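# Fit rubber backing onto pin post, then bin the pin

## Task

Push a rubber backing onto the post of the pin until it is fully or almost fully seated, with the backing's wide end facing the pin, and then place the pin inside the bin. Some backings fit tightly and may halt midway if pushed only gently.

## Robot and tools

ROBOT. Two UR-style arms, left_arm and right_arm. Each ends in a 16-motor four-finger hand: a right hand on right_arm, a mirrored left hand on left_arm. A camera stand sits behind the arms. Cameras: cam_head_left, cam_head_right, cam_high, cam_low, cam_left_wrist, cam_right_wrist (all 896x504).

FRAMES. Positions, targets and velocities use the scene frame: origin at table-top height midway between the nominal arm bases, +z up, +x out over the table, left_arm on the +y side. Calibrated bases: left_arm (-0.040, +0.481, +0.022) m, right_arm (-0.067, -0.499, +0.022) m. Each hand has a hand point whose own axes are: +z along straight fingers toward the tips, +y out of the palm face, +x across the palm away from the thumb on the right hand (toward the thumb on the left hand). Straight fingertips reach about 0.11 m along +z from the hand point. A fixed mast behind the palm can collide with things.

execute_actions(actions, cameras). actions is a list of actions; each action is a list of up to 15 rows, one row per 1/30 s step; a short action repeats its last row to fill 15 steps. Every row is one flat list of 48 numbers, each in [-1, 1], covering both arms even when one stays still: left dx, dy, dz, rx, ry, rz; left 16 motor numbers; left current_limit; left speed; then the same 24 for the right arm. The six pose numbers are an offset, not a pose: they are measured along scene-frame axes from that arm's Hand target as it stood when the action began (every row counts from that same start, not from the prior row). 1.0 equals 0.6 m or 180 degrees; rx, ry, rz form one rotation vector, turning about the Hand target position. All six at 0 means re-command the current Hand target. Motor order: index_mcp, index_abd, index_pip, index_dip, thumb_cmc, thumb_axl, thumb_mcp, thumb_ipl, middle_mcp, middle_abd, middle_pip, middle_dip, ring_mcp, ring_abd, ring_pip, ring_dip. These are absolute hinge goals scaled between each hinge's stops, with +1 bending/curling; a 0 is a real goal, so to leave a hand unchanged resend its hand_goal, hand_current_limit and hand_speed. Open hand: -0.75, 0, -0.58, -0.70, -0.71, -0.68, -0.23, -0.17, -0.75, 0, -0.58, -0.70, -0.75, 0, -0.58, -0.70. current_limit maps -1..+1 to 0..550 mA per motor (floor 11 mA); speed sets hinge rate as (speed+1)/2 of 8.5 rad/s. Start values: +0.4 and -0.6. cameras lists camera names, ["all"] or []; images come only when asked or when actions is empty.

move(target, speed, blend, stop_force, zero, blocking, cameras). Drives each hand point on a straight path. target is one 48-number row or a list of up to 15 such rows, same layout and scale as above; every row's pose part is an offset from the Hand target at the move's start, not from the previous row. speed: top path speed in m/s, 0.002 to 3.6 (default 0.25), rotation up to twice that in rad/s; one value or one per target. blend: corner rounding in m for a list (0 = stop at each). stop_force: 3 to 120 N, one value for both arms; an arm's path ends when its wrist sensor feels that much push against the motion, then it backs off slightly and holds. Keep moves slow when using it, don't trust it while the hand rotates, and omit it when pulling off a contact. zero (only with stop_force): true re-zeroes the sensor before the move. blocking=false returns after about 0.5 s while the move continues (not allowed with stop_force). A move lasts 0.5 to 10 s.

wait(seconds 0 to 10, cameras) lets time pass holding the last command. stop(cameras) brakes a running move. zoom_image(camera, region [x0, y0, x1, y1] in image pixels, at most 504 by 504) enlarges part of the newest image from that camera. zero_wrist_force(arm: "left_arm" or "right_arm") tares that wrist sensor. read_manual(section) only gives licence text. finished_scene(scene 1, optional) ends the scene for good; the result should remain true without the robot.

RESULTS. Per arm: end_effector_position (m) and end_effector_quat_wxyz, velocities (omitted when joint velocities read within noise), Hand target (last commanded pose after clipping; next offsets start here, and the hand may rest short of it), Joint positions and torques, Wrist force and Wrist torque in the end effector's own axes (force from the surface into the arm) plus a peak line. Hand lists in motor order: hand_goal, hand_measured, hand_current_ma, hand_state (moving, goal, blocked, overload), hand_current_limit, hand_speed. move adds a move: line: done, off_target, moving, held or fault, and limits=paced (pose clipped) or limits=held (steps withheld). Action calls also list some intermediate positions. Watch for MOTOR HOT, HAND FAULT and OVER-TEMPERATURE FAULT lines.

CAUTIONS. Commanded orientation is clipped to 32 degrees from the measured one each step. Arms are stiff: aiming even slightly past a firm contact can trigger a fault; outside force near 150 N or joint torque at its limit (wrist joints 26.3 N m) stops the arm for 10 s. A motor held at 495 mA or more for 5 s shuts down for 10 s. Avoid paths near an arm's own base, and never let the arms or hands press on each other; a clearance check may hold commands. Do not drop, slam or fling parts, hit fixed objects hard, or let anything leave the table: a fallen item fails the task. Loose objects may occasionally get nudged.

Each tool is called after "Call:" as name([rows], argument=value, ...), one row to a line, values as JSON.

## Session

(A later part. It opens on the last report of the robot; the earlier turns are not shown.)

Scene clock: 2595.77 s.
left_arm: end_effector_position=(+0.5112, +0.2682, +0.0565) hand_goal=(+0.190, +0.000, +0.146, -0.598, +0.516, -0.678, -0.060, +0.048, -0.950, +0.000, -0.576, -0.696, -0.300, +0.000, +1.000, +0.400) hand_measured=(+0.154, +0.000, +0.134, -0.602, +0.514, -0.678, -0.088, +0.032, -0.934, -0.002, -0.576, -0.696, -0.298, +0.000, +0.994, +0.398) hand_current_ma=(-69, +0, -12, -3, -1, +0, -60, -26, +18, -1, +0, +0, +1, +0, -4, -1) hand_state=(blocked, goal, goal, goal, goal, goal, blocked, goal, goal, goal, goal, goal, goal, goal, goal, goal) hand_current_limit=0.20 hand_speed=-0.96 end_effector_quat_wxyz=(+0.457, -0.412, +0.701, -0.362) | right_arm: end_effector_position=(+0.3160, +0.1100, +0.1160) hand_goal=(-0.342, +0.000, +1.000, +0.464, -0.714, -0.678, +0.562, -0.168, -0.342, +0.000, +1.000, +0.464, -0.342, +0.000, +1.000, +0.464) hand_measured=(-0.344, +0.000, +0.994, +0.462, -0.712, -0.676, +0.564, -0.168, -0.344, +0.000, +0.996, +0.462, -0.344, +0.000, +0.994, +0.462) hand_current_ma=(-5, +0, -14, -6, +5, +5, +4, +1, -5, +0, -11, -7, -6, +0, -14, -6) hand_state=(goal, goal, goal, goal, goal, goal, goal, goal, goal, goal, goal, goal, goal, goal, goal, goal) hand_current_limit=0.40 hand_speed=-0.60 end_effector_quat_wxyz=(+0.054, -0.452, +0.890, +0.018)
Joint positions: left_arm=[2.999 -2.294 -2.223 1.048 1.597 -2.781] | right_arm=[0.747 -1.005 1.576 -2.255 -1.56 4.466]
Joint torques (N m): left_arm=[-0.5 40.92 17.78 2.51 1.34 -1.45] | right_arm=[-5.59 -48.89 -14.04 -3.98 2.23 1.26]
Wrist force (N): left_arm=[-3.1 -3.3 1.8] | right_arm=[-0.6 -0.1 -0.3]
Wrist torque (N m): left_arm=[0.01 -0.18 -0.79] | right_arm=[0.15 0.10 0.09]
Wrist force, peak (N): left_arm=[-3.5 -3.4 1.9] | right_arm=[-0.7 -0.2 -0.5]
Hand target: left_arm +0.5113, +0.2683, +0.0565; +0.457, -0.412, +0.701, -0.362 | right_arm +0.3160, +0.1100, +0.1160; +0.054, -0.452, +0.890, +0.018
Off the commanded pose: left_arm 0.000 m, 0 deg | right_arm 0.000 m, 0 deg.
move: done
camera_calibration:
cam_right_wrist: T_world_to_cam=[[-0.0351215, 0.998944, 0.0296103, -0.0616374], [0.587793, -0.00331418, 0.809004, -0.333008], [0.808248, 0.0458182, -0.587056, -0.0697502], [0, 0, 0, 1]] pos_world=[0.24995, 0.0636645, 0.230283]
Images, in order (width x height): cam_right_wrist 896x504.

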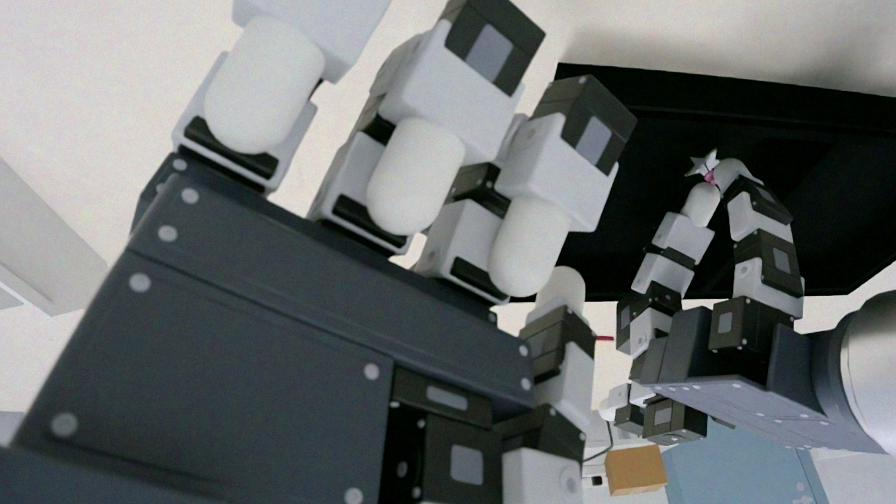

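Call:
move(target=[0,0,-0.004,0,0,0,0.19,0.0,0.147,-0.598,0.517,-0.678,-0.06,0.048,-0.95,0.0,-0.576,-0.696,-0.30,0,1.0,0.4,0.2,-0.96,0,0,0,0,0,0,-0.342,0,1.0,0.464,-0.714,-0.678,0.562,-0.168,-0.342,0,1.0,0.464,-0.342,0,1.0,0.464,0.4,-0.6], speed=0.01, cameras=["cam_right_wrist"])

Call:
zoom_image(camera="cam_right_wrist", region=[697, 155, 727, 185])

Scene clock: 2694.77 s.
left_arm: end_effector_position=(+0.5113, +0.2683, +0.0541) hand_goal=(+0.190, +0.000, +0.146, -0.598, +0.516, -0.678, -0.060, +0.048, -0.950, +0.000, -0.576, -0.696, -0.300, +0.000, +1.000, +0.400) hand_measured=(+0.154, +0.000, +0.134, -0.602, +0.514, -0.678, -0.088, +0.032, -0.934, -0.002, -0.576, -0.696, -0.298, +0.000, +0.994, +0.398) hand_current_ma=(-69, +0, -12, -3, +0, +0, -60, -26, +18, -1, +0, +0, +1, +0, -4, -1) hand_state=(blocked, goal, goal, goal, goal, goal, blocked, goal, goal, goal, goal, goal, goal, goal, goal, goal) hand_current_limit=0.20 hand_speed=-0.96 end_effector_quat_wxyz=(+0.457, -0.412, +0.701, -0.362) | right_arm: end_effector_position=(+0.3160, +0.1100, +0.1160) hand_goal=(-0.342, +0.000, +1.000, +0.464, -0.714, -0.678, +0.562, -0.168, -0.342, +0.000, +1.000, +0.464, -0.342, +0.000, +1.000, +0.464) hand_measured=(-0.344, +0.000, +0.994, +0.462, -0.712, -0.676, +0.564, -0.168, -0.344, +0.000, +0.996, +0.462, -0.344, +0.000, +0.994, +0.462) hand_current_ma=(-5, +0, -14, -6, +5, +5, +4, +1, -5, +0, -11, -7, -6, +0, -14, -6) hand_state=(goal, goal, goal, goal, goal, goal, goal, goal, goal, goal, goal, goal, goal, goal, goal, goal) hand_current_limit=0.40 hand_speed=-0.60 end_effector_quat_wxyz=(+0.054, -0.452, +0.890, +0.018)
Joint positions: left_arm=[2.999 -2.301 -2.222 1.054 1.597 -2.781] | right_arm=[0.747 -1.005 1.576 -2.255 -1.56 4.466]
Joint torques (N m): left_arm=[6.14 34.97 16.83 3.28 -2.51 1.57] | right_arm=[-6.43 -46.15 -14.19 -4.04 2.32 1.36]
Wrist force (N): left_arm=[-3.3 -3.6 1.6] | right_arm=[-0.5 0.0 -0.1]
Wrist torque (N m): left_arm=[-0.03 -0.17 -0.79] | right_arm=[0.15 0.09 0.10]
Wrist force, peak (N): left_arm=[-3.5 -4.0 1.6] | right_arm=[-0.9 -0.1 -0.5]
Hand target: left_arm +0.5113, +0.2683, +0.0541; +0.457, -0.412, +0.701, -0.362 | right_arm +0.3160, +0.1100, +0.1160; +0.054, -0.452, +0.890, +0.018
Off the commanded pose: left_arm 0.000 m, 0 deg | right_arm 0.000 m, 0 deg.
move: done
camera_calibration:
cam_right_wrist: T_world_to_cam=[[-0.0351215, 0.998944, 0.0296103, -0.0616374], [0.587793, -0.00331418, 0.809004, -0.333008], [0.808248, 0.0458182, -0.587056, -0.0697502], [0, 0, 0, 1]] pos_world=[0.24995, 0.0636645, 0.230283]
Images, in order (width x height): cam_right_wrist 896x504.

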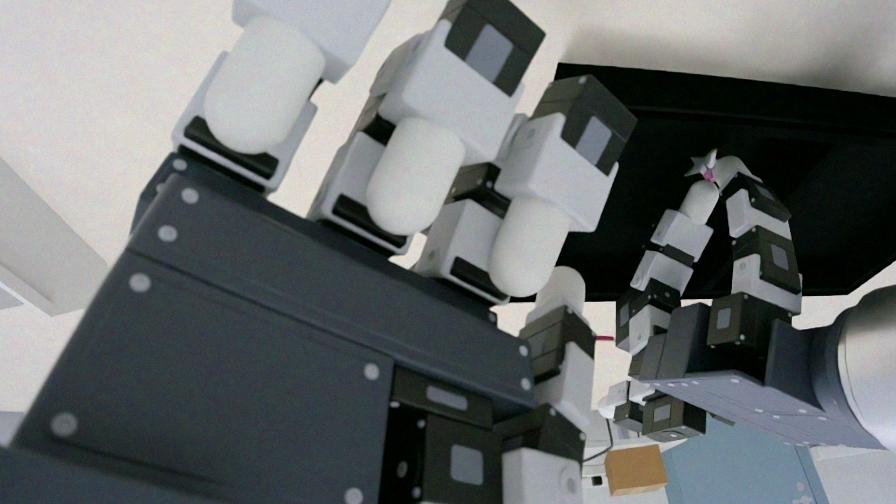

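Scaled by 16.800 from the camera's 896x504 image, which has a finer 1280x720 frame.

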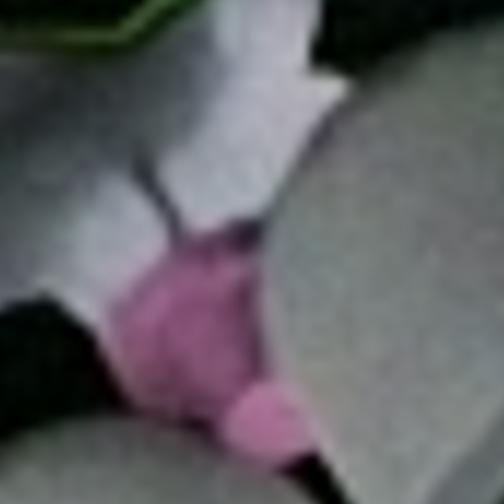

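Call:
move([
  [0,0,0,0,0,0,0.19,0.0,0.147,-0.598,0.517,-0.678,-0.06,0.048,-0.95,0.0,-0.576,-0.696,-0.30,0,1.0,0.4,0.2,-0.96,0,0,0.05,0,0,0,-0.342,0,1.0,0.464,-0.714,-0.678,0.562,-0.168,-0.342,0,1.0,0.464,-0.342,0,1.0,0.464,0.4,-0.6],
  [0,0,0,0,0,0,0.19,0.0,0.147,-0.598,0.517,-0.678,-0.06,0.048,-0.95,0.0,-0.576,-0.696,-0.30,0,1.0,0.4,0.2,-0.96,0.2483,-0.1227,0.05,0,0,0.25,-0.342,0,1.0,0.464,-0.714,-0.678,0.562,-0.168,-0.342,0,1.0,0.464,-0.342,0,1.0,0.464,0.4,-0.6],
  [0,0,0,0,0,0,0.19,0.0,0.147,-0.598,0.517,-0.678,-0.06,0.048,-0.95,0.0,-0.576,-0.696,-0.30,0,1.0,0.4,0.2,-0.96,0.2483,-0.0727,-0.0338,0,0,0.25,-0.342,0,1.0,0.464,-0.714,-0.678,0.562,-0.168,-0.342,0,1.0,0.464,-0.342,0,1.0,0.464,0.4,-0.6],
], speed=0.15, blend=0.02, cameras=["cam_right_wrist"])

Call:
zoom_image(camera="cam_right_wrist", region=[690, 165, 740, 215])

Scene clock: 2739.93 s.
left_arm: end_effector_position=(+0.5113, +0.2683, +0.0541) hand_goal=(+0.190, +0.000, +0.146, -0.598, +0.516, -0.678, -0.060, +0.048, -0.950, +0.000, -0.576, -0.696, -0.300, +0.000, +1.000, +0.400) hand_measured=(+0.154, +0.000, +0.134, -0.602, +0.514, -0.678, -0.088, +0.032, -0.934, -0.002, -0.576, -0.696, -0.298, +0.000, +0.994, +0.398) hand_current_ma=(-69, +0, -12, -3, +0, +0, -60, -26, +18, -1, +0, +0, +1, +0, -4, -1) hand_state=(blocked, goal, goal, goal, goal, goal, blocked, goal, goal, goal, goal, goal, goal, goal, goal, goal) hand_current_limit=0.20 hand_speed=-0.96 end_effector_quat_wxyz=(+0.457, -0.412, +0.701, -0.362) | right_arm: end_effector_position=(+0.4650, +0.0664, +0.0957) hand_goal=(-0.342, +0.000, +1.000, +0.464, -0.714, -0.678, +0.562, -0.168, -0.342, +0.000, +1.000, +0.464, -0.342, +0.000, +1.000, +0.464) hand_measured=(-0.344, +0.000, +0.994, +0.462, -0.712, -0.676, +0.564, -0.168, -0.344, +0.000, +0.996, +0.462, -0.344, +0.000, +0.994, +0.462) hand_current_ma=(-5, +0, -14, -6, +5, +5, +4, +1, -5, +0, -11, -7, -6, +0, -14, -6) hand_state=(goal, goal, goal, goal, goal, goal, goal, goal, goal, goal, goal, goal, goal, goal, goal, goal) hand_current_limit=0.40 hand_speed=-0.60 end_effector_quat_wxyz=(-0.043, +0.759, -0.649, -0.037)
Joint positions: left_arm=[2.999 -2.301 -2.222 1.054 1.597 -2.781] | right_arm=[0.597 -0.663 1 -1.966 -1.474 3.534]
Joint torques (N m): left_arm=[6.8 44.14 -7.5 0.21 -2.43 1.59] | right_arm=[-3.44 -63.29 -17.28 -2.35 -0.7 -2.51]
Wrist force (N): left_arm=[-3.6 -4.0 1.8] | right_arm=[-0.5 -0.2 -0.6]
Wrist torque (N m): left_arm=[-0.02 -0.15 -0.80] | right_arm=[0.15 0.07 -0.04]
Wrist force, peak (N): left_arm=[-3.8 -4.1 1.9] | right_arm=[-0.3 0.0 1.8]
Hand target: left_arm +0.5113, +0.2683, +0.0541; +0.457, -0.412, +0.701, -0.362 | right_arm +0.4650, +0.0664, +0.0957; -0.043, +0.759, -0.649, -0.037
Off the commanded pose: left_arm 0.000 m, 0 deg | right_arm 0.000 m, 0 deg.
move: done; blend cut to 0.015 m at target 1
camera_calibration:
cam_right_wrist: T_world_to_cam=[[-0.731172, 0.681548, 0.0296509, 0.332534], [0.418063, 0.413309, 0.808949, -0.353101], [0.539083, 0.603877, -0.58713, -0.111897], [0, 0, 0, 1]] pos_world=[0.45108, -0.0131258, 0.210083]
Images, in order (width x height): cam_right_wrist 896x504.

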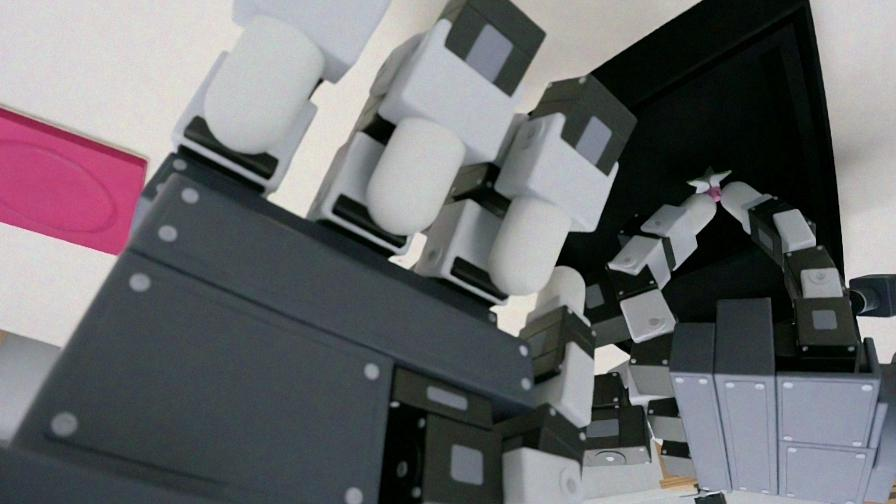

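Scaled by 10.080 from the camera's 896x504 image, which has a finer 1280x720 frame.

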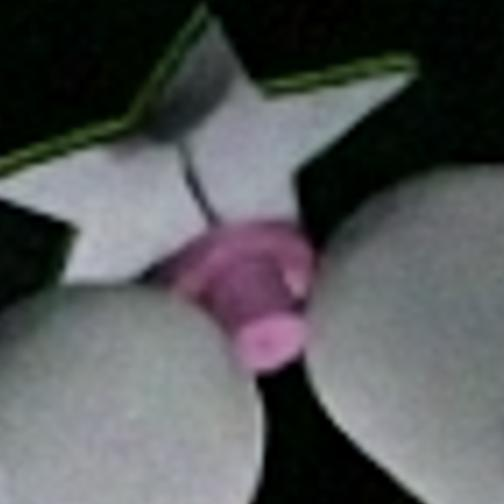

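Call:
move(target=[-0.0004,-0.0006,0,0,0,0,0.19,0.0,0.147,-0.598,0.517,-0.678,-0.06,0.048,-0.95,0.0,-0.576,-0.696,-0.30,0,1.0,0.4,0.2,-0.96,0,0,0,0,0,0,-0.342,0,1.0,0.464,-0.714,-0.678,0.562,-0.168,-0.342,0,1.0,0.464,-0.342,0,1.0,0.464,0.4,-0.6], speed=0.01, cameras=[])

Call:
move(target=[0,0,-0.0033,0,0,0,0.19,0.0,0.147,-0.598,0.517,-0.678,-0.06,0.048,-0.95,0.0,-0.576,-0.696,-0.30,0,1.0,0.4,0.2,-0.96,0,0,0,0,0,0,-0.342,0,1.0,0.464,-0.714,-0.678,0.562,-0.168,-0.342,0,1.0,0.464,-0.342,0,1.0,0.464,0.4,-0.6], speed=0.006, cameras=["cam_right_wrist"])

Call:
zoom_image(camera="cam_right_wrist", region=[690, 165, 740, 215])

Scene clock: 2793.00 s.
left_arm: end_effector_position=(+0.5110, +0.2679, +0.0541) hand_goal=(+0.190, +0.000, +0.146, -0.598, +0.516, -0.678, -0.060, +0.048, -0.950, +0.000, -0.576, -0.696, -0.300, +0.000, +1.000, +0.400) hand_measured=(+0.154, +0.000, +0.134, -0.602, +0.514, -0.678, -0.088, +0.032, -0.934, -0.002, -0.576, -0.696, -0.298, +0.000, +0.994, +0.398) hand_current_ma=(-69, +0, -12, -3, +0, +0, -60, -26, +18, -1, +0, +0, +1, +0, -4, -1) hand_state=(blocked, goal, goal, goal, goal, goal, blocked, goal, goal, goal, goal, goal, goal, goal, goal, goal) hand_current_limit=0.20 hand_speed=-0.96 end_effector_quat_wxyz=(+0.457, -0.412, +0.701, -0.361) | right_arm: end_effector_position=(+0.4650, +0.0664, +0.0957) hand_goal=(-0.342, +0.000, +1.000, +0.464, -0.714, -0.678, +0.562, -0.168, -0.342, +0.000, +1.000, +0.464, -0.342, +0.000, +1.000, +0.464) hand_measured=(-0.344, +0.000, +0.994, +0.462, -0.712, -0.676, +0.564, -0.168, -0.344, +0.000, +0.996, +0.462, -0.344, +0.000, +0.994, +0.462) hand_current_ma=(-5, +0, -14, -6, +5, +5, +4, +1, -5, +0, -11, -7, -6, +0, -14, -6) hand_state=(goal, goal, goal, goal, goal, goal, goal, goal, goal, goal, goal, goal, goal, goal, goal, goal) hand_current_limit=0.40 hand_speed=-0.60 end_effector_quat_wxyz=(-0.043, +0.759, -0.649, -0.037)
Joint positions: left_arm=[2.998 -2.301 -2.222 1.054 1.598 -2.781] | right_arm=[0.597 -0.663 1 -1.967 -1.474 3.534]
Joint torques (N m): left_arm=[-7.16 44.9 -8.65 3.39 2.27 -1.81] | right_arm=[-6.39 -48.55 -16.21 -3.86 2.4 -2.2]
Wrist force (N): left_arm=[-3.6 -3.6 1.5] | right_arm=[-0.5 -0.1 -0.3]
Wrist torque (N m): left_arm=[0.01 -0.15 -0.81] | right_arm=[0.14 0.07 -0.02]
Wrist force, peak (N): left_arm=[-3.7 -4.3 1.7] | right_arm=[-0.6 -0.1 -0.8]
Hand target: left_arm +0.5110, +0.2679, +0.0541; +0.457, -0.412, +0.701, -0.362 | right_arm +0.4650, +0.0664, +0.0957; -0.043, +0.759, -0.649, -0.037
Off the commanded pose: left_arm 0.000 m, 0 deg | right_arm 0.000 m, 0 deg.
move: done
No camera images: "cameras" was empty.

Scene clock: 2793.70 s.
left_arm: end_effector_position=(+0.5110, +0.2679, +0.0521) hand_goal=(+0.190, +0.000, +0.146, -0.598, +0.516, -0.678, -0.060, +0.048, -0.950, +0.000, -0.576, -0.696, -0.300, +0.000, +1.000, +0.400) hand_measured=(+0.156, +0.000, +0.134, -0.602, +0.516, -0.678, -0.088, +0.032, -0.934, -0.002, -0.576, -0.696, -0.298, +0.000, +0.994, +0.398) hand_current_ma=(-63, +0, -12, -3, +0, +0, -60, -26, +18, -1, +0, +0, +1, +0, -4, -1) hand_state=(blocked, goal, goal, goal, goal, goal, blocked, goal, goal, goal, goal, goal, goal, goal, goal, goal) hand_current_limit=0.20 hand_speed=-0.96 end_effector_quat_wxyz=(+0.457, -0.412, +0.701, -0.362) | right_arm: end_effector_position=(+0.4650, +0.0664, +0.0957) hand_goal=(-0.342, +0.000, +1.000, +0.464, -0.714, -0.678, +0.562, -0.168, -0.342, +0.000, +1.000, +0.464, -0.342, +0.000, +1.000, +0.464) hand_measured=(-0.344, +0.000, +0.994, +0.462, -0.712, -0.676, +0.564, -0.168, -0.344, +0.000, +0.996, +0.462, -0.344, +0.000, +0.994, +0.462) hand_current_ma=(-5, +0, -14, -6, +5, +5, +4, +1, -5, +0, -11, -7, -6, +0, -14, -6) hand_state=(goal, goal, goal, goal, goal, goal, goal, goal, goal, goal, goal, goal, goal, goal, goal, goal) hand_current_limit=0.40 hand_speed=-0.60 end_effector_quat_wxyz=(-0.043, +0.759, -0.649, -0.037)
Joint positions: left_arm=[2.998 -2.307 -2.221 1.059 1.598 -2.781] | right_arm=[0.597 -0.663 1 -1.967 -1.474 3.534]
Joint torques (N m): left_arm=[-5.14 33.4 17.92 3.59 1.15 -1.59] | right_arm=[-6.01 -48.62 -15.85 -3.81 2.42 -2.07]
Wrist force (N): left_arm=[-3.2 -3.3 1.5] | right_arm=[-0.6 -0.1 -0.3]
Wrist torque (N m): left_arm=[0.02 -0.17 -0.79] | right_arm=[0.14 0.08 -0.02]
Wrist force, peak (N): left_arm=[-4.0 -4.8 1.7] | right_arm=[-0.8 -0.2 -0.4]
Hand target: left_arm +0.5110, +0.2679, +0.0522; +0.457, -0.412, +0.701, -0.362 | right_arm +0.4650, +0.0664, +0.0957; -0.043, +0.759, -0.649, -0.037
Off the commanded pose: left_arm 0.000 m, 0 deg | right_arm 0.000 m, 0 deg.
move: done
camera_calibration:
cam_right_wrist: T_world_to_cam=[[-0.731204, 0.681516, 0.0295942, 0.332563], [0.417966, 0.413309, 0.808999, -0.352987], [0.539115, 0.603913, -0.587064, -0.111984], [0, 0, 0, 1]] pos_world=[0.45108, -0.0131258, 0.209983]
Images, in order (width x height): cam_right_wrist 896x504.

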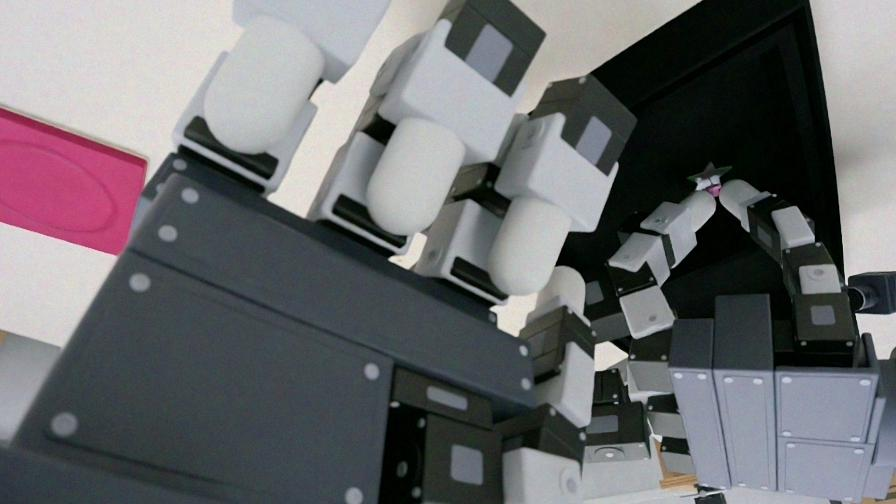

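Scaled by 10.080 from the camera's 896x504 image, which has a finer 1280x720 frame.

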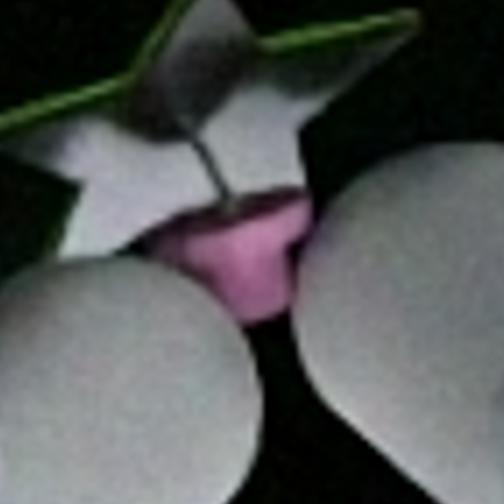

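Call:
zoom_image(camera="cam_right_wrist", region=[685, 155, 735, 205])

Call:
wait(seconds=0.1, cameras=["cam_high","cam_right_wrist"])

Call:
zoom_image(camera="cam_high", region=[530, 190, 590, 240])

Scaled by 10.080 from the camera's 896x504 image, which has a finer 1280x720 frame.

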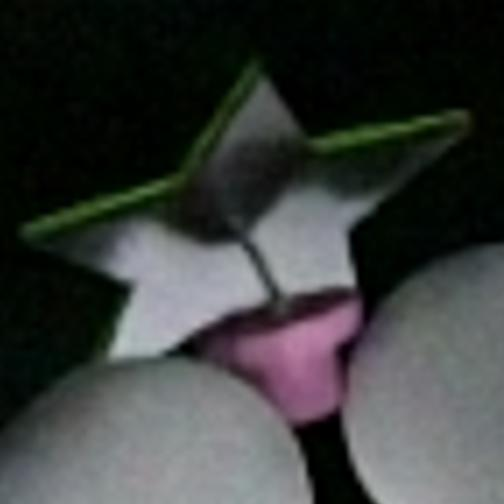

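Scene clock: 2822.80 s.
left_arm: end_effector_position=(+0.5110, +0.2679, +0.0522) hand_goal=(+0.190, +0.000, +0.146, -0.598, +0.516, -0.678, -0.060, +0.048, -0.950, +0.000, -0.576, -0.696, -0.300, +0.000, +1.000, +0.400) hand_measured=(+0.156, +0.000, +0.134, -0.602, +0.516, -0.678, -0.088, +0.032, -0.934, -0.002, -0.576, -0.696, -0.298, +0.000, +0.994, +0.398) hand_current_ma=(-63, +0, -12, -3, +0, +0, -60, -26, +18, -1, +0, +0, +1, +0, -4, -1) hand_state=(blocked, goal, goal, goal, goal, goal, blocked, goal, goal, goal, goal, goal, goal, goal, goal, goal) hand_current_limit=0.20 hand_speed=-0.96 end_effector_quat_wxyz=(+0.457, -0.412, +0.701, -0.362) | right_arm: end_effector_position=(+0.4650, +0.0664, +0.0957) hand_goal=(-0.342, +0.000, +1.000, +0.464, -0.714, -0.678, +0.562, -0.168, -0.342, +0.000, +1.000, +0.464, -0.342, +0.000, +1.000, +0.464) hand_measured=(-0.344, +0.000, +0.994, +0.462, -0.712, -0.676, +0.564, -0.168, -0.344, +0.000, +0.996, +0.462, -0.344, +0.000, +0.994, +0.462) hand_current_ma=(-5, +0, -14, -6, +5, +5, +4, +1, -5, +0, -11, -7, -6, +0, -14, -6) hand_state=(goal, goal, goal, goal, goal, goal, goal, goal, goal, goal, goal, goal, goal, goal, goal, goal) hand_current_limit=0.40 hand_speed=-0.60 end_effector_quat_wxyz=(-0.043, +0.759, -0.649, -0.037)
Joint positions: left_arm=[2.998 -2.306 -2.221 1.058 1.597 -2.781] | right_arm=[0.597 -0.663 1 -1.967 -1.474 3.534]
Joint torques (N m): left_arm=[3.2 43.93 8.32 0.42 -2.34 -0.74] | right_arm=[-6.25 -48.5 -15.83 -3.81 2.59 -1.92]
Wrist force (N): left_arm=[-3.2 -3.3 1.6] | right_arm=[-0.5 -0.2 -0.4]
Wrist torque (N m): left_arm=[0.02 -0.17 -0.80] | right_arm=[0.15 0.07 -0.03]
Wrist force, peak (N): left_arm=[-3.3 -3.7 1.6] | right_arm=[-0.8 0.0 -0.5]
Hand target: left_arm +0.5110, +0.2679, +0.0522; +0.457, -0.412, +0.701, -0.362 | right_arm +0.4650, +0.0664, +0.0957; -0.043, +0.759, -0.649, -0.037
Off the commanded pose: left_arm 0.000 m, 0 deg | right_arm 0.000 m, 0 deg.
wait: 0.10 s; at rest from the start
camera_calibration:
cam_right_wrist: T_world_to_cam=[[-0.731204, 0.681516, 0.0295942, 0.332563], [0.417966, 0.413309, 0.808999, -0.352987], [0.539115, 0.603913, -0.587064, -0.111984], [0, 0, 0, 1]] pos_world=[0.45108, -0.0131258, 0.209983]
Images, in order (width x height): cam_high 896x504, cam_right_wrist 896x504.

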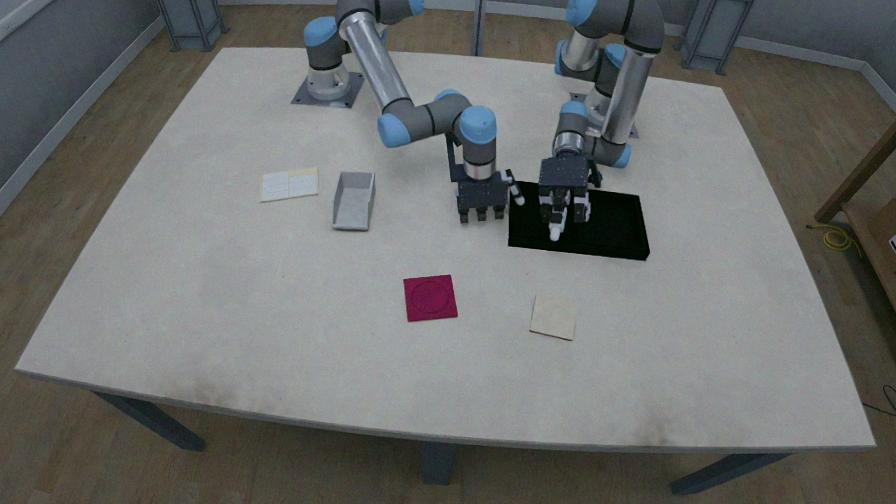

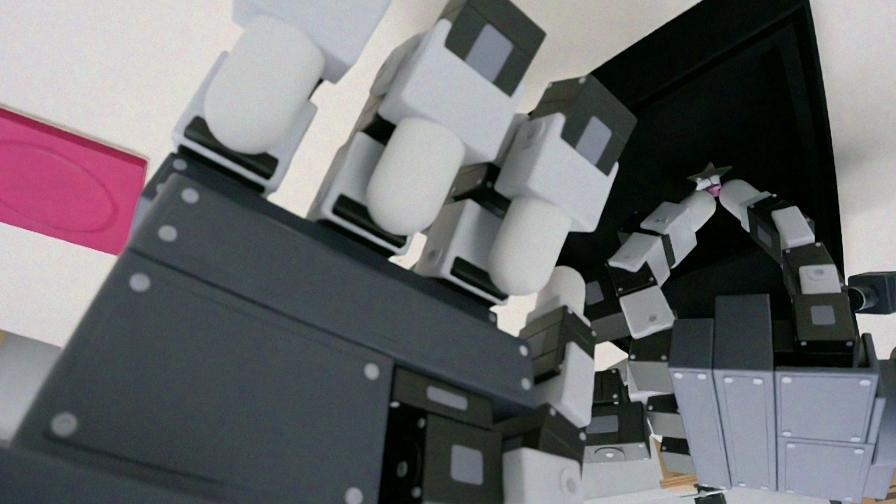

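Scaled by 8.400 from the camera's 896x504 image, which has a finer 1280x720 frame.

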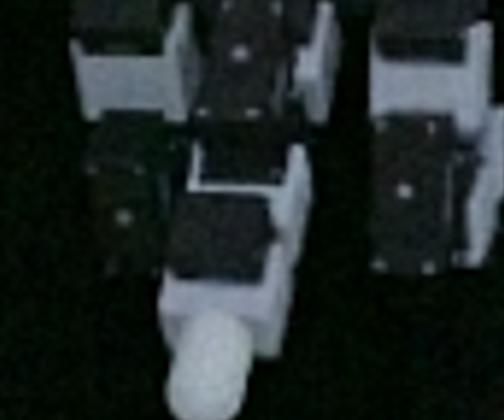

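Call:
move(target=[0,0,0.05,0,0,0,0.19,0.0,0.147,-0.598,0.517,-0.678,-0.06,0.048,-0.95,0.0,-0.576,-0.696,-0.30,0,1.0,0.4,0.2,-0.96,0,0,0,0,0,0,-0.342,0,1.0,0.464,-0.714,-0.678,0.562,-0.168,-0.342,0,1.0,0.464,-0.342,0,1.0,0.464,0.4,-0.6], speed=0.02, cameras=["cam_right_wrist"])

Call:
zoom_image(camera="cam_right_wrist", region=[680, 150, 760, 240])

Call:
zoom_image(camera="cam_right_wrist", region=[685, 155, 735, 205])

Scene clock: 2946.30 s.
left_arm: end_effector_position=(+0.5110, +0.2679, +0.0822) hand_goal=(+0.190, +0.000, +0.146, -0.598, +0.516, -0.678, -0.060, +0.048, -0.950, +0.000, -0.576, -0.696, -0.300, +0.000, +1.000, +0.400) hand_measured=(+0.168, +0.000, +0.136, -0.602, +0.516, -0.678, -0.076, +0.038, -0.934, -0.002, -0.576, -0.696, -0.298, +0.000, +0.994, +0.398) hand_current_ma=(-32, +0, -10, -2, +0, +0, -29, -15, +18, -1, +0, +0, +1, +0, -4, -1) hand_state=(blocked, goal, goal, goal, goal, goal, goal, goal, goal, goal, goal, goal, goal, goal, goal, goal) hand_current_limit=0.20 hand_speed=-0.96 end_effector_quat_wxyz=(+0.457, -0.412, +0.701, -0.361) | right_arm: end_effector_position=(+0.4650, +0.0664, +0.0957) hand_goal=(-0.342, +0.000, +1.000, +0.464, -0.714, -0.678, +0.562, -0.168, -0.342, +0.000, +1.000, +0.464, -0.342, +0.000, +1.000, +0.464) hand_measured=(-0.344, +0.000, +0.994, +0.462, -0.712, -0.676, +0.564, -0.168, -0.344, +0.000, +0.996, +0.462, -0.344, +0.000, +0.994, +0.462) hand_current_ma=(-5, +0, -14, -6, +5, +5, +4, +1, -5, +0, -11, -7, -6, +0, -14, -6) hand_state=(goal, goal, goal, goal, goal, goal, goal, goal, goal, goal, goal, goal, goal, goal, goal, goal) hand_current_limit=0.40 hand_speed=-0.60 end_effector_quat_wxyz=(-0.043, +0.759, -0.649, -0.037)
Joint positions: left_arm=[2.998 -2.219 -2.234 0.984 1.597 -2.781] | right_arm=[0.597 -0.663 1 -1.967 -1.474 3.534]
Joint torques (N m): left_arm=[5.29 25.51 -3.07 4.16 -2.31 0.76] | right_arm=[-6.49 -49.23 -16.6 -3.75 2.42 -1.55]
Wrist force (N): left_arm=[-3.0 -3.5 1.7] | right_arm=[-0.6 0.1 -0.3]
Wrist torque (N m): left_arm=[0.00 -0.19 -0.77] | right_arm=[0.17 0.07 -0.03]
Wrist force, peak (N): left_arm=[-3.5 -3.6 1.8] | right_arm=[-0.8 -0.2 -0.5]
Hand target: left_arm +0.5110, +0.2679, +0.0822; +0.457, -0.412, +0.701, -0.362 | right_arm +0.4650, +0.0664, +0.0957; -0.043, +0.759, -0.649, -0.037
Off the commanded pose: left_arm 0.000 m, 0 deg | right_arm 0.000 m, 0 deg.
move: done
camera_calibration:
cam_right_wrist: T_world_to_cam=[[-0.731204, 0.681516, 0.0295942, 0.332563], [0.417966, 0.413309, 0.808999, -0.352987], [0.539115, 0.603913, -0.587064, -0.111984], [0, 0, 0, 1]] pos_world=[0.45108, -0.0131258, 0.209983]
Images, in order (width x height): cam_right_wrist 896x504.

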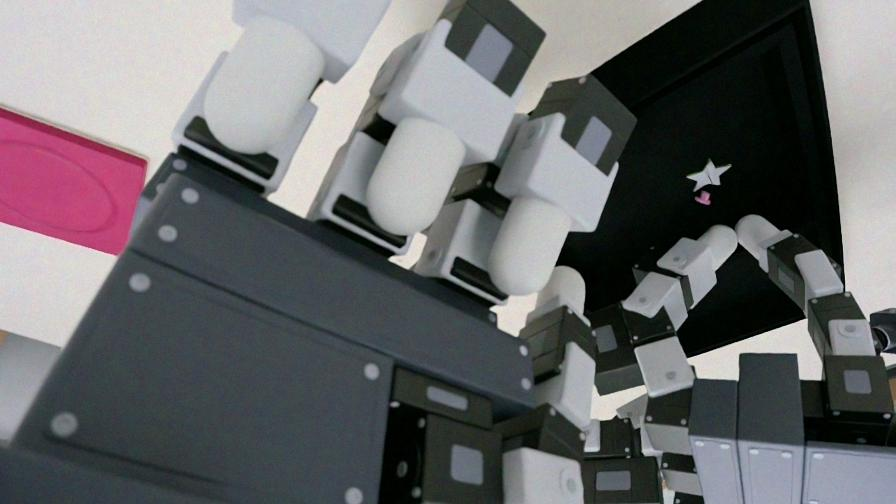

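Scaled by 5.600 from the camera's 896x504 image, which has a finer 1280x720 frame.

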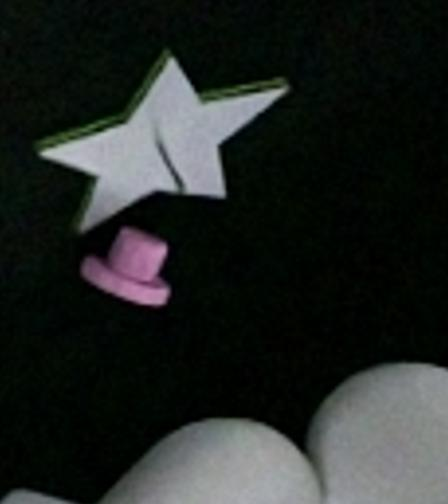

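Scaled by 10.080 from the camera's 896x504 image, which has a finer 1280x720 frame.

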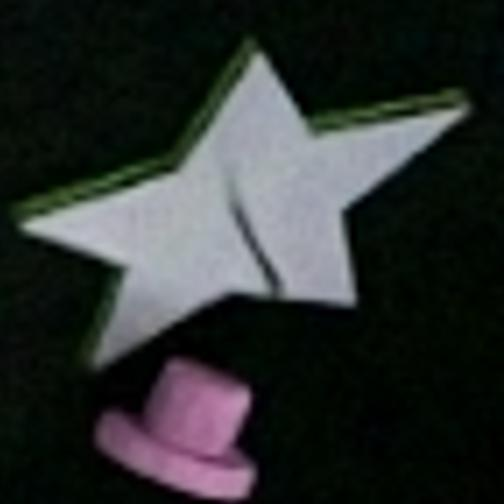

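Call:
move(target=[0,0,0,0,0,0,0.155,0.0,0.123,-0.612,0.517,-0.678,-0.169,0.035,-0.95,0.0,-0.576,-0.696,-0.30,0,1.0,0.4,0.2,-0.8,0,0,0,0,0,0,-0.342,0,1.0,0.464,-0.714,-0.678,0.562,-0.168,-0.342,0,1.0,0.464,-0.342,0,1.0,0.464,0.4,-0.6], cameras=["cam_right_wrist"])

Call:
zoom_image(camera="cam_right_wrist", region=[680, 150, 800, 270])

Scene clock: 3081.70 s.
left_arm: end_effector_position=(+0.5110, +0.2679, +0.0822) hand_goal=(+0.154, +0.000, +0.122, -0.612, +0.516, -0.678, -0.170, +0.034, -0.950, +0.000, -0.576, -0.696, -0.300, +0.000, +1.000, +0.400) hand_measured=(+0.156, +0.000, +0.122, -0.610, +0.516, -0.678, -0.166, +0.034, -0.934, -0.002, -0.576, -0.696, -0.298, +0.000, +0.994, +0.398) hand_current_ma=(+1, +0, +0, +1, +0, +0, +3, +0, +18, -1, +0, +0, +1, +0, -4, -1) hand_state=(goal, goal, goal, goal, goal, goal, goal, goal, goal, goal, goal, goal, goal, goal, goal, goal) hand_current_limit=0.20 hand_speed=-0.80 end_effector_quat_wxyz=(+0.457, -0.412, +0.701, -0.362) | right_arm: end_effector_position=(+0.4650, +0.0664, +0.0957) hand_goal=(-0.342, +0.000, +1.000, +0.464, -0.714, -0.678, +0.562, -0.168, -0.342, +0.000, +1.000, +0.464, -0.342, +0.000, +1.000, +0.464) hand_measured=(-0.344, +0.000, +0.994, +0.462, -0.712, -0.676, +0.564, -0.168, -0.344, +0.000, +0.996, +0.462, -0.344, +0.000, +0.994, +0.462) hand_current_ma=(-5, +0, -14, -6, +5, +5, +4, +1, -5, +0, -11, -7, -6, +0, -14, -6) hand_state=(goal, goal, goal, goal, goal, goal, goal, goal, goal, goal, goal, goal, goal, goal, goal, goal) hand_current_limit=0.40 hand_speed=-0.60 end_effector_quat_wxyz=(-0.043, +0.759, -0.649, -0.037)
Joint positions: left_arm=[2.998 -2.219 -2.234 0.984 1.597 -2.781] | right_arm=[0.597 -0.663 1 -1.967 -1.474 3.534]
Joint torques (N m): left_arm=[5.63 24.12 20.2 4.63 -2.26 1.56] | right_arm=[-6.53 -49.94 -16.44 -3.64 2.29 -0.99]
Wrist force (N): left_arm=[-2.9 -3.5 1.5] | right_arm=[-0.4 0.1 -0.5]
Wrist torque (N m): left_arm=[0.02 -0.21 -0.77] | right_arm=[0.18 0.05 -0.01]
Wrist force, peak (N): left_arm=[-3.3 -3.6 1.9] | right_arm=[-0.6 -0.4 -0.7]
Hand target: left_arm +0.5110, +0.2679, +0.0822; +0.457, -0.412, +0.701, -0.362 | right_arm +0.4650, +0.0664, +0.0957; -0.043, +0.759, -0.649, -0.037
Off the commanded pose: left_arm 0.000 m, 0 deg | right_arm 0.000 m, 0 deg.
move: done
camera_calibration:
cam_right_wrist: T_world_to_cam=[[-0.731204, 0.681516, 0.0295942, 0.332563], [0.417966, 0.413309, 0.808999, -0.352987], [0.539115, 0.603913, -0.587064, -0.111984], [0, 0, 0, 1]] pos_world=[0.45108, -0.0131258, 0.209983]
Images, in order (width x height): cam_right_wrist 896x504.

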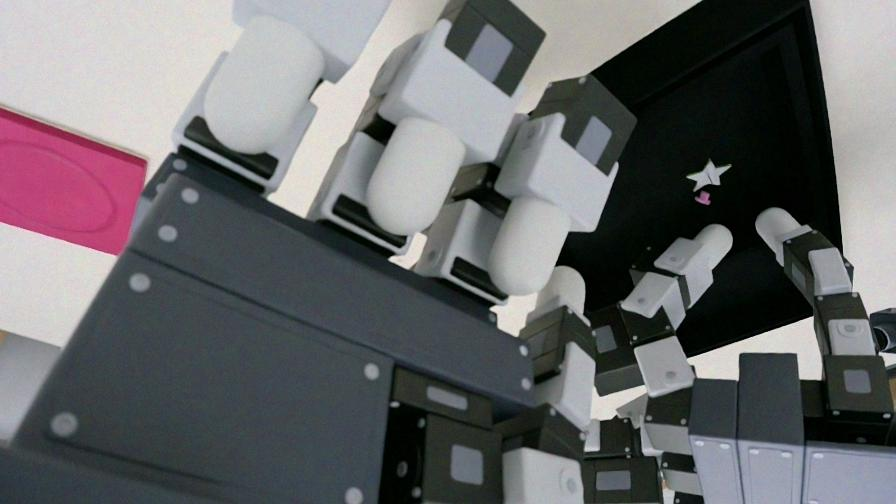

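Scaled by 4.200 from the camera's 896x504 image, which has a finer 1280x720 frame.

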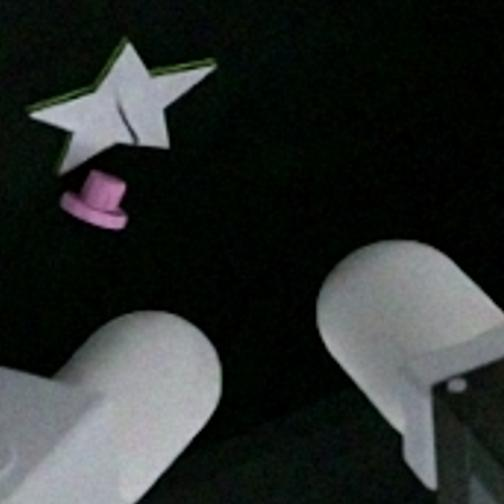

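Call:
move(target=[0.0383,-0.0118,-0.027,0,0,0,0.155,0.0,0.123,-0.612,0.517,-0.678,-0.169,0.035,-0.95,0.0,-0.576,-0.696,-0.30,0,1.0,0.4,0.2,-0.8,0,0,0,0,0,0,-0.342,0,1.0,0.464,-0.714,-0.678,0.562,-0.168,-0.342,0,1.0,0.464,-0.342,0,1.0,0.464,0.4,-0.6], speed=0.06, cameras=["cam_right_wrist"])

Call:
zoom_image(camera="cam_right_wrist", region=[660, 140, 780, 260])

Scene clock: 3100.37 s.
left_arm: end_effector_position=(+0.5340, +0.2608, +0.0659) hand_goal=(+0.154, +0.000, +0.122, -0.612, +0.516, -0.678, -0.170, +0.034, -0.950, +0.000, -0.576, -0.696, -0.300, +0.000, +1.000, +0.400) hand_measured=(+0.156, +0.000, +0.122, -0.610, +0.516, -0.678, -0.166, +0.034, -0.934, -0.002, -0.576, -0.696, -0.298, +0.000, +0.994, +0.398) hand_current_ma=(+1, +0, +0, +1, +0, +0, +2, +0, +18, -1, +0, +0, +1, +0, -4, -1) hand_state=(goal, goal, goal, goal, goal, goal, goal, goal, goal, goal, goal, goal, goal, goal, goal, goal) hand_current_limit=0.20 hand_speed=-0.80 end_effector_quat_wxyz=(+0.457, -0.412, +0.701, -0.361) end_effector_velocity=(-0.002, +0.000, +0.000) end_effector_angular_velocity=(+0.000, +0.002, -0.001) | right_arm: end_effector_position=(+0.4650, +0.0664, +0.0957) hand_goal=(-0.342, +0.000, +1.000, +0.464, -0.714, -0.678, +0.562, -0.168, -0.342, +0.000, +1.000, +0.464, -0.342, +0.000, +1.000, +0.464) hand_measured=(-0.344, +0.000, +0.994, +0.462, -0.712, -0.676, +0.564, -0.168, -0.344, +0.000, +0.996, +0.462, -0.344, +0.000, +0.994, +0.462) hand_current_ma=(-5, +0, -14, -6, +5, +5, +4, +1, -5, +0, -11, -7, -6, +0, -14, -6) hand_state=(goal, goal, goal, goal, goal, goal, goal, goal, goal, goal, goal, goal, goal, goal, goal, goal) hand_current_limit=0.40 hand_speed=-0.60 end_effector_quat_wxyz=(-0.043, +0.759, -0.649, -0.037)
Joint positions: left_arm=[2.99 -2.284 -2.16 0.974 1.605 -2.784] | right_arm=[0.597 -0.663 1 -1.967 -1.474 3.534]
Joint velocities: left_arm=[0 0.003 -0.005 0.001 -0.001 0] | right_arm=[within noise]
Joint torques (N m): left_arm=[4.52 45.72 -7.68 3.24 0.51 -0.98] | right_arm=[-6.56 -50.57 -15.14 -3.73 2.19 -0.97]
Wrist force (N): left_arm=[-3.0 -3.4 1.7] | right_arm=[-0.5 -0.1 -0.3]
Wrist torque (N m): left_arm=[-0.01 -0.19 -0.79] | right_arm=[0.14 0.06 -0.02]
Wrist force, peak (N): left_arm=[-3.3 -3.7 1.8] | right_arm=[-0.7 -0.3 -0.8]
Hand target: left_arm +0.5340, +0.2608, +0.0660; +0.457, -0.412, +0.701, -0.362 | right_arm +0.4650, +0.0664, +0.0957; -0.043, +0.759, -0.649, -0.037
Off the commanded pose: left_arm 0.000 m, 0 deg | right_arm 0.000 m, 0 deg.
move: done
camera_calibration:
cam_right_wrist: T_world_to_cam=[[-0.731204, 0.681516, 0.0295942, 0.332563], [0.417966, 0.413309, 0.808999, -0.352987], [0.539115, 0.603913, -0.587064, -0.111984], [0, 0, 0, 1]] pos_world=[0.45108, -0.0131258, 0.209983]
Images, in order (width x height): cam_right_wrist 896x504.

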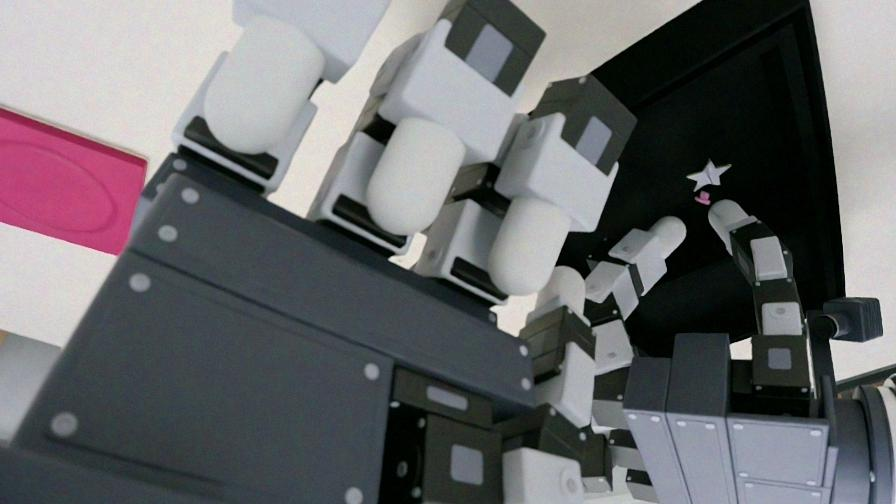

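Scaled by 4.200 from the camera's 896x504 image, which has a finer 1280x720 frame.

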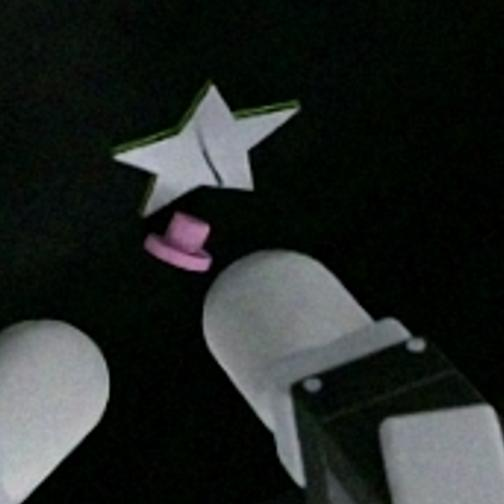

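Call:
move(target=[0,0,-0.0198,0,0,0,0.155,0.0,0.123,-0.612,0.517,-0.678,-0.169,0.035,-0.95,0.0,-0.576,-0.696,-0.30,0,1.0,0.4,0.2,-0.8,0,0,0,0,0,0,-0.342,0,1.0,0.464,-0.714,-0.678,0.562,-0.168,-0.342,0,1.0,0.464,-0.342,0,1.0,0.464,0.4,-0.6], speed=0.03, stop_force=4, cameras=["cam_right_wrist"])

Call:
zoom_image(camera="cam_right_wrist", region=[680, 150, 750, 220])

Scene clock: 3119.13 s.
left_arm: end_effector_position=(+0.5341, +0.2608, +0.0541) hand_goal=(+0.154, +0.000, +0.122, -0.612, +0.516, -0.678, -0.170, +0.034, -0.950, +0.000, -0.576, -0.696, -0.300, +0.000, +1.000, +0.400) hand_measured=(+0.156, +0.000, +0.122, -0.610, +0.516, -0.678, -0.166, +0.034, -0.934, -0.002, -0.576, -0.696, -0.298, +0.000, +0.994, +0.398) hand_current_ma=(+1, +0, +0, +1, +0, +0, +2, +0, +18, -1, +0, +0, +1, +0, -4, -1) hand_state=(goal, goal, goal, goal, goal, goal, goal, goal, goal, goal, goal, goal, goal, goal, goal, goal) hand_current_limit=0.20 hand_speed=-0.80 end_effector_quat_wxyz=(+0.457, -0.412, +0.701, -0.362) | right_arm: end_effector_position=(+0.4650, +0.0664, +0.0957) hand_goal=(-0.342, +0.000, +1.000, +0.464, -0.714, -0.678, +0.562, -0.168, -0.342, +0.000, +1.000, +0.464, -0.342, +0.000, +1.000, +0.464) hand_measured=(-0.344, +0.000, +0.994, +0.462, -0.712, -0.676, +0.564, -0.168, -0.344, +0.000, +0.996, +0.462, -0.344, +0.000, +0.994, +0.462) hand_current_ma=(-5, +0, -14, -6, +5, +5, +4, +1, -5, +0, -11, -7, -6, +0, -14, -6) hand_state=(goal, goal, goal, goal, goal, goal, goal, goal, goal, goal, goal, goal, goal, goal, goal, goal) hand_current_limit=0.40 hand_speed=-0.60 end_effector_quat_wxyz=(-0.043, +0.759, -0.649, -0.037)
Joint positions: left_arm=[2.99 -2.316 -2.155 1.002 1.605 -2.783] | right_arm=[0.597 -0.663 1 -1.967 -1.474 3.534]
Joint torques (N m): left_arm=[6.69 45.78 -4.31 -0.43 -2.49 1.49] | right_arm=[-6.41 -50.15 -16.12 -3.9 2.17 -0.61]
Wrist force (N): left_arm=[-3.2 -3.3 1.8] | right_arm=[-0.6 0.0 -0.2]
Wrist torque (N m): left_arm=[0.00 -0.17 -0.81] | right_arm=[0.16 0.08 -0.03]
Wrist force, peak (N): left_arm=[-3.2 -3.7 2.0] | right_arm=[-0.7 -0.3 -0.7]
Hand target: left_arm +0.5340, +0.2608, +0.0541; +0.457, -0.412, +0.701, -0.362 | right_arm +0.4650, +0.0664, +0.0957; -0.043, +0.759, -0.649, -0.037
Off the commanded pose: left_arm 0.000 m, 0 deg | right_arm 0.000 m, 0 deg.
move: done
camera_calibration:
cam_right_wrist: T_world_to_cam=[[-0.731204, 0.681516, 0.0295942, 0.332563], [0.417966, 0.413309, 0.808999, -0.352987], [0.539115, 0.603913, -0.587064, -0.111984], [0, 0, 0, 1]] pos_world=[0.45108, -0.0131258, 0.209983]
Images, in order (width x height): cam_right_wrist 896x504.

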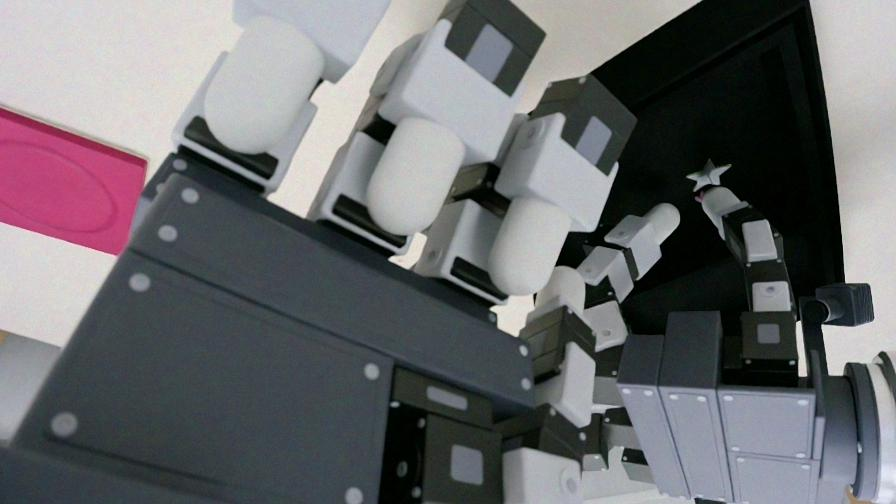

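Scaled by 7.200 from the camera's 896x504 image, which has a finer 1280x720 frame.

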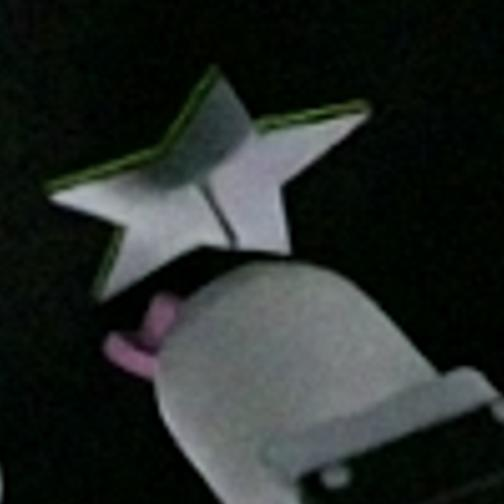

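Call:
move(target=[0.0145,0.016,0,0,0,0,0.155,0.0,0.123,-0.612,0.517,-0.678,-0.169,0.035,-0.95,0.0,-0.576,-0.696,-0.30,0,1.0,0.4,0.2,-0.8,0,0,0,0,0,0,-0.342,0,1.0,0.464,-0.714,-0.678,0.562,-0.168,-0.342,0,1.0,0.464,-0.342,0,1.0,0.464,0.4,-0.6], speed=0.015, cameras=["cam_right_wrist"])

Call:
zoom_image(camera="cam_right_wrist", region=[680, 150, 750, 220])

Scene clock: 3138.23 s.
left_arm: end_effector_position=(+0.5428, +0.2705, +0.0541) hand_goal=(+0.154, +0.000, +0.122, -0.612, +0.516, -0.678, -0.170, +0.034, -0.950, +0.000, -0.576, -0.696, -0.300, +0.000, +1.000, +0.400) hand_measured=(+0.156, +0.000, +0.122, -0.610, +0.516, -0.678, -0.176, +0.034, -0.934, -0.002, -0.576, -0.696, -0.298, +0.000, +0.994, +0.398) hand_current_ma=(+1, +0, +0, +1, +0, +0, -6, +0, +18, -1, +0, +0, +1, +0, -4, -1) hand_state=(goal, goal, goal, goal, goal, goal, goal, goal, goal, goal, goal, goal, goal, goal, goal, goal) hand_current_limit=0.20 hand_speed=-0.80 end_effector_quat_wxyz=(+0.457, -0.412, +0.701, -0.362) | right_arm: end_effector_position=(+0.4650, +0.0664, +0.0957) hand_goal=(-0.342, +0.000, +1.000, +0.464, -0.714, -0.678, +0.562, -0.168, -0.342, +0.000, +1.000, +0.464, -0.342, +0.000, +1.000, +0.464) hand_measured=(-0.344, +0.000, +0.994, +0.462, -0.712, -0.676, +0.564, -0.168, -0.344, +0.000, +0.996, +0.462, -0.344, +0.000, +0.994, +0.462) hand_current_ma=(-5, +0, -14, -6, +5, +5, +4, +1, -5, +0, -11, -7, -6, +0, -14, -6) hand_state=(goal, goal, goal, goal, goal, goal, goal, goal, goal, goal, goal, goal, goal, goal, goal, goal) hand_current_limit=0.40 hand_speed=-0.60 end_effector_quat_wxyz=(-0.043, +0.759, -0.649, -0.037)
Joint positions: left_arm=[3.017 -2.319 -2.145 0.994 1.58 -2.775] | right_arm=[0.597 -0.663 1 -1.967 -1.474 3.534]
Joint torques (N m): left_arm=[-5.9 28.43 11.77 0.19 0.16 1.03] | right_arm=[-5.43 -50.29 -16.27 -3.73 2.14 -0.43]
Wrist force (N): left_arm=[-3.7 -5.8 1.1] | right_arm=[-0.2 -0.1 -0.6]
Wrist torque (N m): left_arm=[-0.19 -0.13 -1.03] | right_arm=[0.18 0.03 0.01]
Wrist force, peak (N): left_arm=[-3.9 -6.5 0.8] | right_arm=[-0.7 -0.3 -0.7]
Hand target: left_arm +0.5427, +0.2704, +0.0541; +0.457, -0.412, +0.701, -0.362 | right_arm +0.4650, +0.0664, +0.0957; -0.043, +0.759, -0.649, -0.037
Off the commanded pose: left_arm 0.000 m, 0 deg | right_arm 0.000 m, 0 deg.
move: done
camera_calibration:
cam_right_wrist: T_world_to_cam=[[-0.731204, 0.681516, 0.0295942, 0.332563], [0.417966, 0.413309, 0.808999, -0.352987], [0.539115, 0.603913, -0.587064, -0.111984], [0, 0, 0, 1]] pos_world=[0.45108, -0.0131258, 0.209983]
Images, in order (width x height): cam_right_wrist 896x504.

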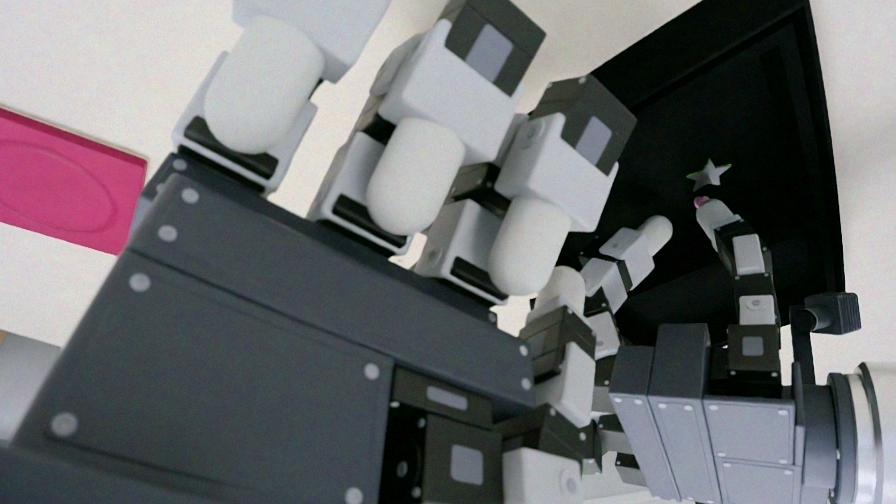

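Scaled by 7.200 from the camera's 896x504 image, which has a finer 1280x720 frame.

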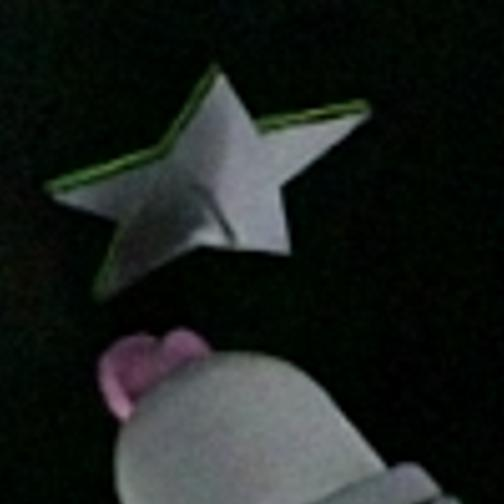

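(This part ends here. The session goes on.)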